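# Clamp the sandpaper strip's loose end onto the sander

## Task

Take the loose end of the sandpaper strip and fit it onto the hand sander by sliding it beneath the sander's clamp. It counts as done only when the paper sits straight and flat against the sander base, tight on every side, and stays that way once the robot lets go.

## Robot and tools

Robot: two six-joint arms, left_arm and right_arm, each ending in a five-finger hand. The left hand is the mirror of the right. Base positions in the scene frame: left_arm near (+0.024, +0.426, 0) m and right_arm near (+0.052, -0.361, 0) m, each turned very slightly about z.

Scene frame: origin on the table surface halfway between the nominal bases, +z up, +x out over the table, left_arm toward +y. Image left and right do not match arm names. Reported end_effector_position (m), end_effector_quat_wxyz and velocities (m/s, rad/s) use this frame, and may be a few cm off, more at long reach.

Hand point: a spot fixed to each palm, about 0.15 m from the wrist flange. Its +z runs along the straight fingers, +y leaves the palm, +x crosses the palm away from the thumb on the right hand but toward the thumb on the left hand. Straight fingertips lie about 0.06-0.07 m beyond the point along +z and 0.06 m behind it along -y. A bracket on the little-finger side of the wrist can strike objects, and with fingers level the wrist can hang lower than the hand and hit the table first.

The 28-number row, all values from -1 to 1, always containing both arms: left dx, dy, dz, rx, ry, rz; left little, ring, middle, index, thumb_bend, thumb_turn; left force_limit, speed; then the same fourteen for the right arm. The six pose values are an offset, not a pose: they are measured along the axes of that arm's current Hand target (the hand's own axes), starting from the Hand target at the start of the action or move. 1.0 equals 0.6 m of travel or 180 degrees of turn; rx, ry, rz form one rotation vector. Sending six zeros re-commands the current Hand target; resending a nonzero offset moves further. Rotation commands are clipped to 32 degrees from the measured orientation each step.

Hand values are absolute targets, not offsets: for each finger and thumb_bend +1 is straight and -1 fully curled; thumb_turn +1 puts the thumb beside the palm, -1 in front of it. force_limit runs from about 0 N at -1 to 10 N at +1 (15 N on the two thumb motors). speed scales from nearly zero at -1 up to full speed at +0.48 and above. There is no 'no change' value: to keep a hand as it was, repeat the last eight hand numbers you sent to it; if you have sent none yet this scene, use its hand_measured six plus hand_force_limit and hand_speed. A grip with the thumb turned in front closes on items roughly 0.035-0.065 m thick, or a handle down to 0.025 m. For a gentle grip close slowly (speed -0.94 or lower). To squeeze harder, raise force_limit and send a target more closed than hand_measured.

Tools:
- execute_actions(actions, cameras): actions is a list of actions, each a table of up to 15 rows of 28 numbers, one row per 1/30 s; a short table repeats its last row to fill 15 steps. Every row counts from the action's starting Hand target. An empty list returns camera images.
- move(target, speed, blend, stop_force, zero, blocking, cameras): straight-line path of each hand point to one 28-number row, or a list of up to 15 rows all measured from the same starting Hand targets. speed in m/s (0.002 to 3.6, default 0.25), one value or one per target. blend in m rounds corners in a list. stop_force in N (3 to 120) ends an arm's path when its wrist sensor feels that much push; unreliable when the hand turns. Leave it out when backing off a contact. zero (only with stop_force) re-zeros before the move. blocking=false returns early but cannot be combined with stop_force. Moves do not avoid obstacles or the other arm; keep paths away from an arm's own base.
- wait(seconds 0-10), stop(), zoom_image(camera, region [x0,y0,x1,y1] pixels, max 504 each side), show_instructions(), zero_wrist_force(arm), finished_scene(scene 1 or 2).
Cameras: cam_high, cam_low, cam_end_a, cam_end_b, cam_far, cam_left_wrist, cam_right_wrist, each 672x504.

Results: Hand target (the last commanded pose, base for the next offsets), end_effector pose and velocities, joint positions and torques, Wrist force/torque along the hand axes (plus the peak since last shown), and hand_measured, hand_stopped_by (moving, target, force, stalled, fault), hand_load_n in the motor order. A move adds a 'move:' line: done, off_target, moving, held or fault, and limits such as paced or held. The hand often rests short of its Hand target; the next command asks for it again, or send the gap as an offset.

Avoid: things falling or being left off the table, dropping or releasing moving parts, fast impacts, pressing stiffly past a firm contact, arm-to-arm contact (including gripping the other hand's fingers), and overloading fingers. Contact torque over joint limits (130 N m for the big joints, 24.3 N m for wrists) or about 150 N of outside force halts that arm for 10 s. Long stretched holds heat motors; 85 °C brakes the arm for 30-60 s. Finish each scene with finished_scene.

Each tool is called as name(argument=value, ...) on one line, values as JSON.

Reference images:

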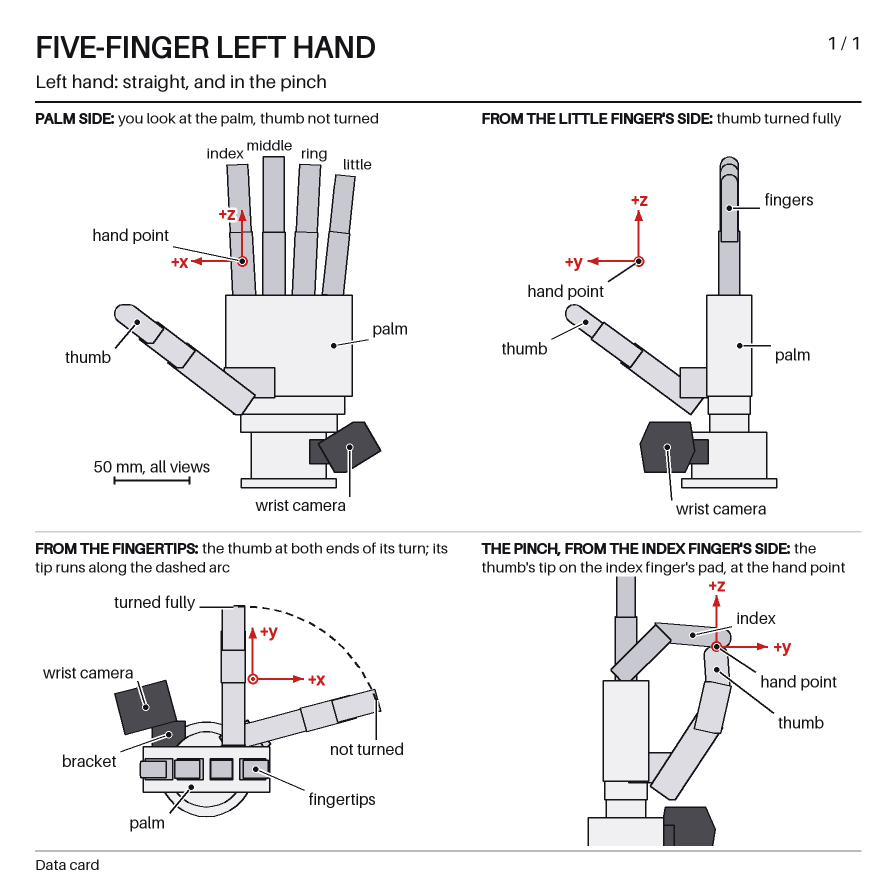

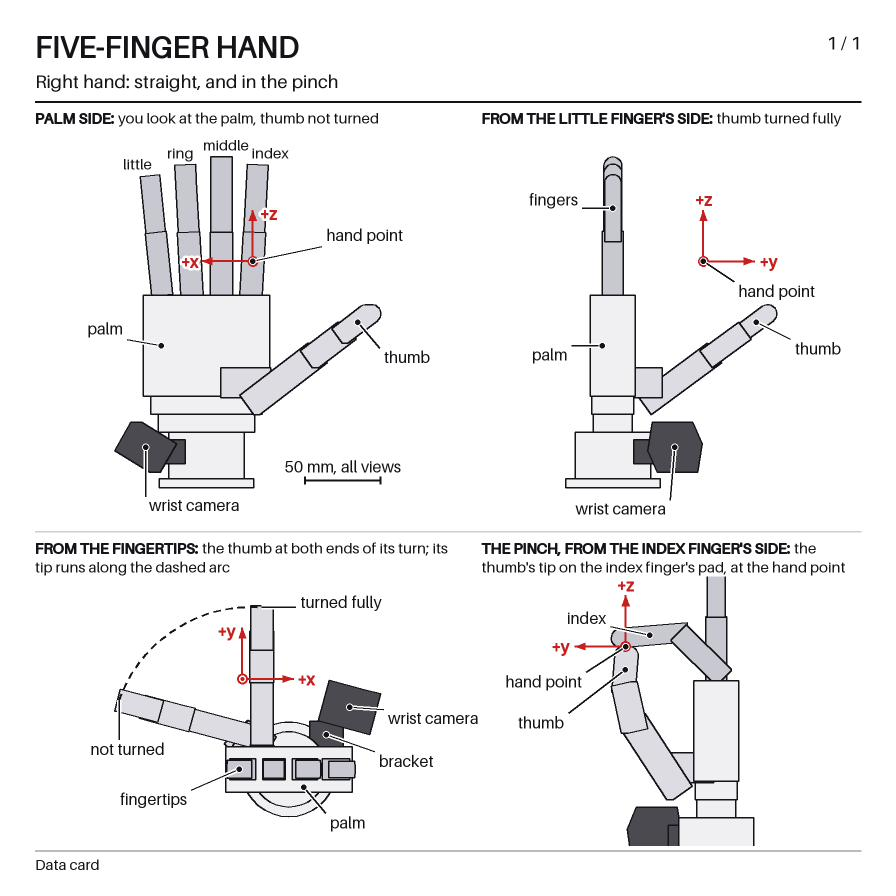

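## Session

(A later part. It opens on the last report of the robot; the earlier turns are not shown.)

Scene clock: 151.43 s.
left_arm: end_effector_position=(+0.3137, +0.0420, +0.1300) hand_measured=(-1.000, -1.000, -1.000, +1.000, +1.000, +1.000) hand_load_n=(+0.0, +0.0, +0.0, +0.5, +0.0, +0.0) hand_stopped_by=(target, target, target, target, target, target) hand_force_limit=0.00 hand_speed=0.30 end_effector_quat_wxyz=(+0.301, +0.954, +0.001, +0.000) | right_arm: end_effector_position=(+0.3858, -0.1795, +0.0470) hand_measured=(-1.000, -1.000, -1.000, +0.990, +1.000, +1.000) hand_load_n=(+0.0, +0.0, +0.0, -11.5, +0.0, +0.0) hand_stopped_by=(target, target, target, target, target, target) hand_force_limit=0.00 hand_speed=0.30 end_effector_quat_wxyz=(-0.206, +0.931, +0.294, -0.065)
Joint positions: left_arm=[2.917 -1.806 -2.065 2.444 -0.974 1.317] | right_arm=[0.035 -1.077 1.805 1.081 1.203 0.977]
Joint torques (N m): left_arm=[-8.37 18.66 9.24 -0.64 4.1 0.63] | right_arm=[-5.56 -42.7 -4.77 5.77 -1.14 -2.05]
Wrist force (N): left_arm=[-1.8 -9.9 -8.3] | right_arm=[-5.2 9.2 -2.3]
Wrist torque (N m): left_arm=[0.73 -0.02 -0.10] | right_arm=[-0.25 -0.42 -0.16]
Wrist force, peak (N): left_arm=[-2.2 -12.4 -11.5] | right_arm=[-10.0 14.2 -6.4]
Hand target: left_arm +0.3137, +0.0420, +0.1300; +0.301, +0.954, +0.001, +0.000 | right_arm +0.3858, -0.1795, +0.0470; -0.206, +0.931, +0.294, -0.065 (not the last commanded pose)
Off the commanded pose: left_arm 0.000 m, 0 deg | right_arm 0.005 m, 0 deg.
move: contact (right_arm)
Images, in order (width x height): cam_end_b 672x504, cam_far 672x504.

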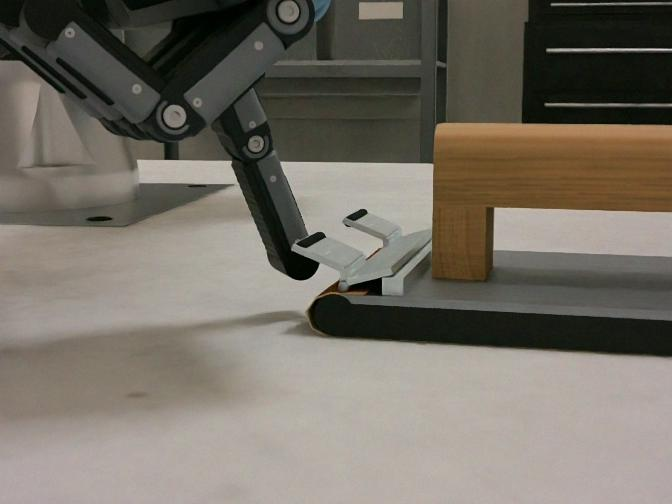

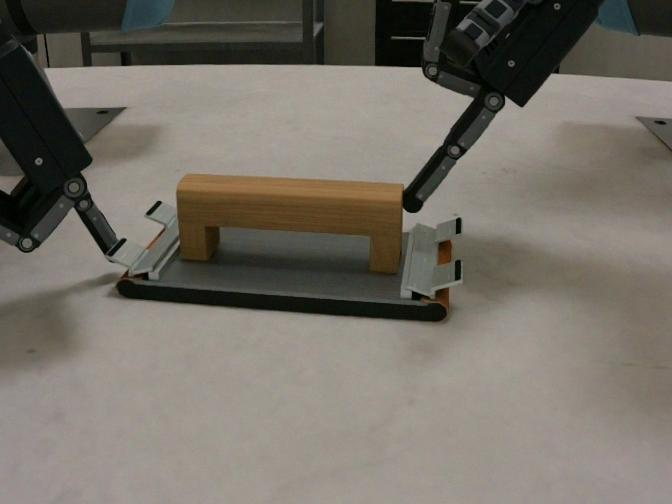

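move(target=[[0,-0.027,-0.021,0,0,0,-1,-1,-1,1,1,1,0,0.3, -0.01914,0.02473,-0.01153,0,0,0,-1,-1,-1,1,1,1,0,0.3],[0,-0.07,-0.12,0,0,0,-1,-1,-1,1,1,1,0,0.3, -0.05,0.03,-0.13,0,0,0,-1,-1,-1,1,1,1,0,0.3]], speed=[0.08,0.2], blend=[0.004,0], cameras=["cam_end_b","cam_end_a","cam_high","cam_far"])

zoom_image(camera="cam_end_b", region=[280, 230, 390, 340])

zoom_image(camera="cam_high", region=[280, 170, 370, 225])

zoom_image(camera="cam_end_a", region=[340, 320, 440, 420])

Scene clock: 159.10 s.
left_arm: end_effector_position=(+0.3137, +0.1177, +0.1648) hand_measured=(-1.000, -1.000, -1.000, +1.000, +1.000, +1.000) hand_load_n=(+0.0, +0.0, +0.0, +0.0, +0.0, +0.0) hand_stopped_by=(target, target, target, target, target, target) hand_force_limit=0.00 hand_speed=0.30 end_effector_quat_wxyz=(+0.301, +0.954, +0.001, +0.000) | right_arm: end_effector_position=(+0.3895, -0.2369, +0.1101) hand_measured=(-1.000, -1.000, -1.000, +0.992, +1.000, +1.000) hand_load_n=(+0.0, +0.0, +0.0, +0.0, +0.0, +0.0) hand_stopped_by=(target, target, target, target, target, target) hand_force_limit=0.00 hand_speed=0.30 end_effector_quat_wxyz=(-0.206, +0.931, +0.294, -0.065)
Joint positions: left_arm=[3.196 -1.692 -2.156 2.227 -0.96 1.656] | right_arm=[-0.112 -1.196 1.804 1.253 1.242 0.826]
Joint torques (N m): left_arm=[9.23 27.69 6 -4.4 2.19 1.99] | right_arm=[-9.57 -38.72 -20.89 5.45 2.56 -2.34]
Wrist force (N): left_arm=[0.1 -1.1 0.5] | right_arm=[0.2 0.1 -0.6]
Wrist torque (N m): left_arm=[-0.21 -0.08 -0.17] | right_arm=[0.15 -0.11 0.11]
Wrist force, peak (N): left_arm=[-1.8 -10.1 -8.6] | right_arm=[-5.2 9.3 -2.3]
Hand target: left_arm +0.3136, +0.1178, +0.1648; +0.301, +0.954, +0.001, +0.000 | right_arm +0.3895, -0.2370, +0.1102; -0.206, +0.931, +0.294, -0.065
Off the commanded pose: left_arm 0.000 m, 0 deg | right_arm 0.000 m, 0 deg.
move: done
Images, in order (width x height): cam_high 672x504, cam_end_a 672x504, cam_end_b 672x504, cam_far 672x504.

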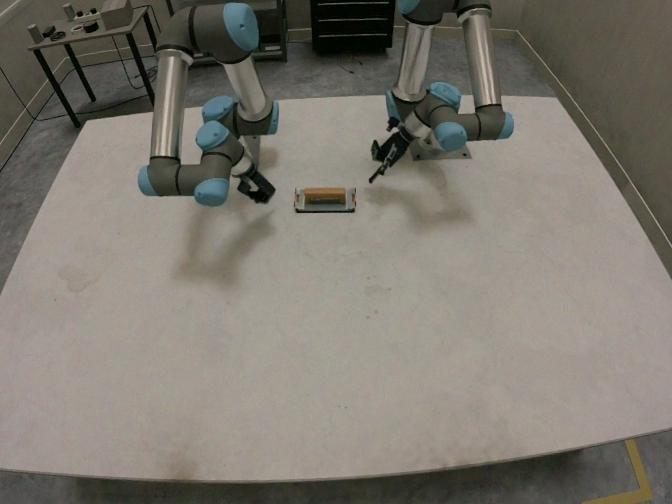

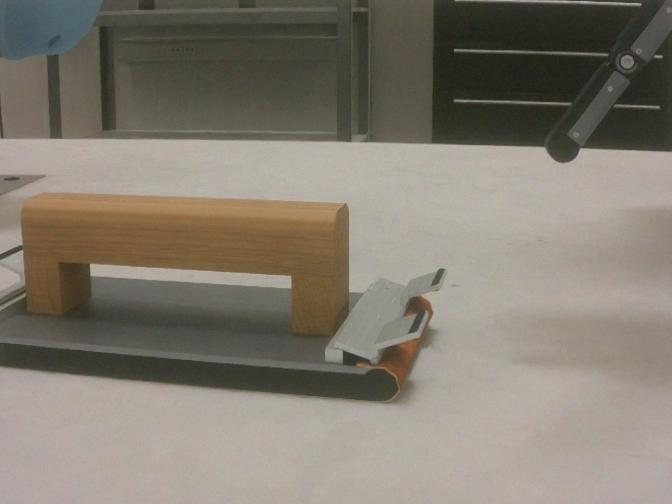

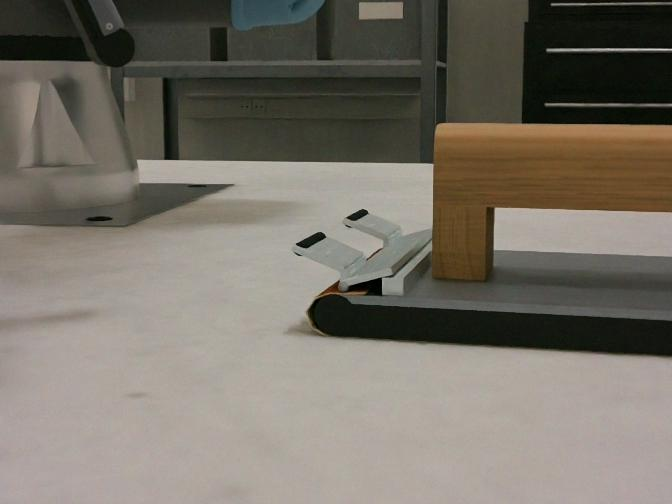

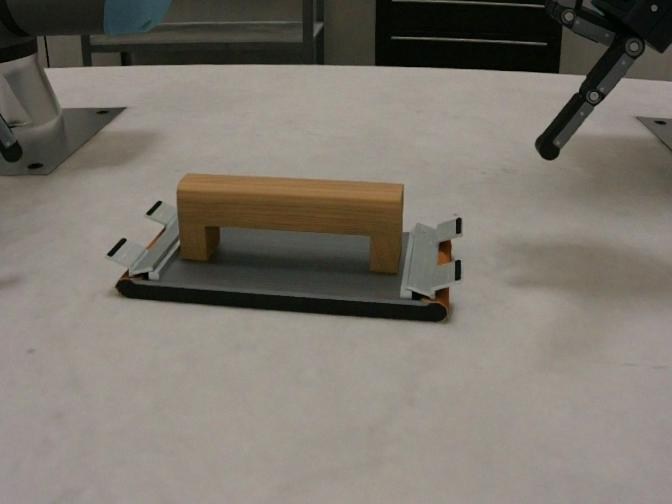

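Scaled by 4.582 from the camera's 672x504 image, which has a finer 960x720 frame.

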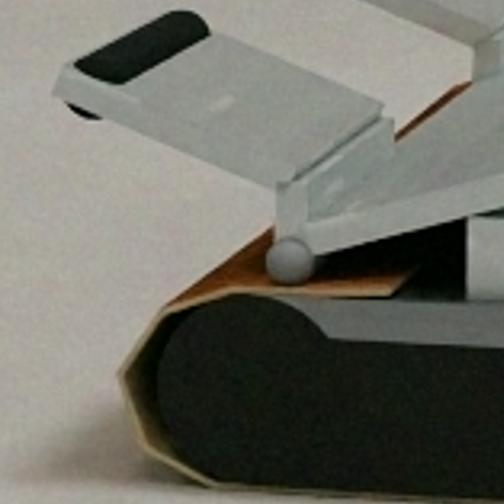

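Scaled by 5.600 from the camera's 672x504 image, which has a finer 960x720 frame.

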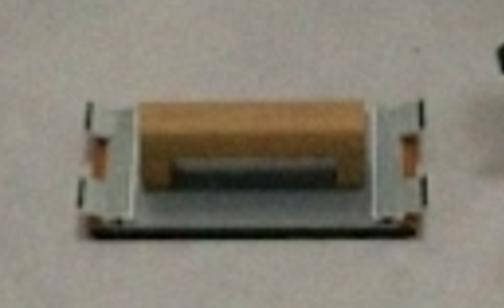

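Scaled by 5.040 from the camera's 672x504 image, which has a finer 960x720 frame.

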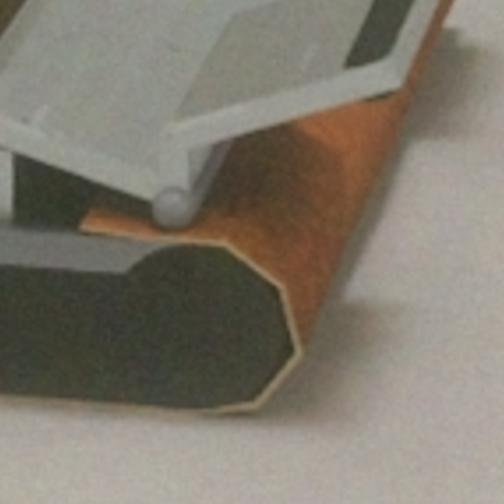

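finished_scene(scene=1)

The scene is finished: the task was done.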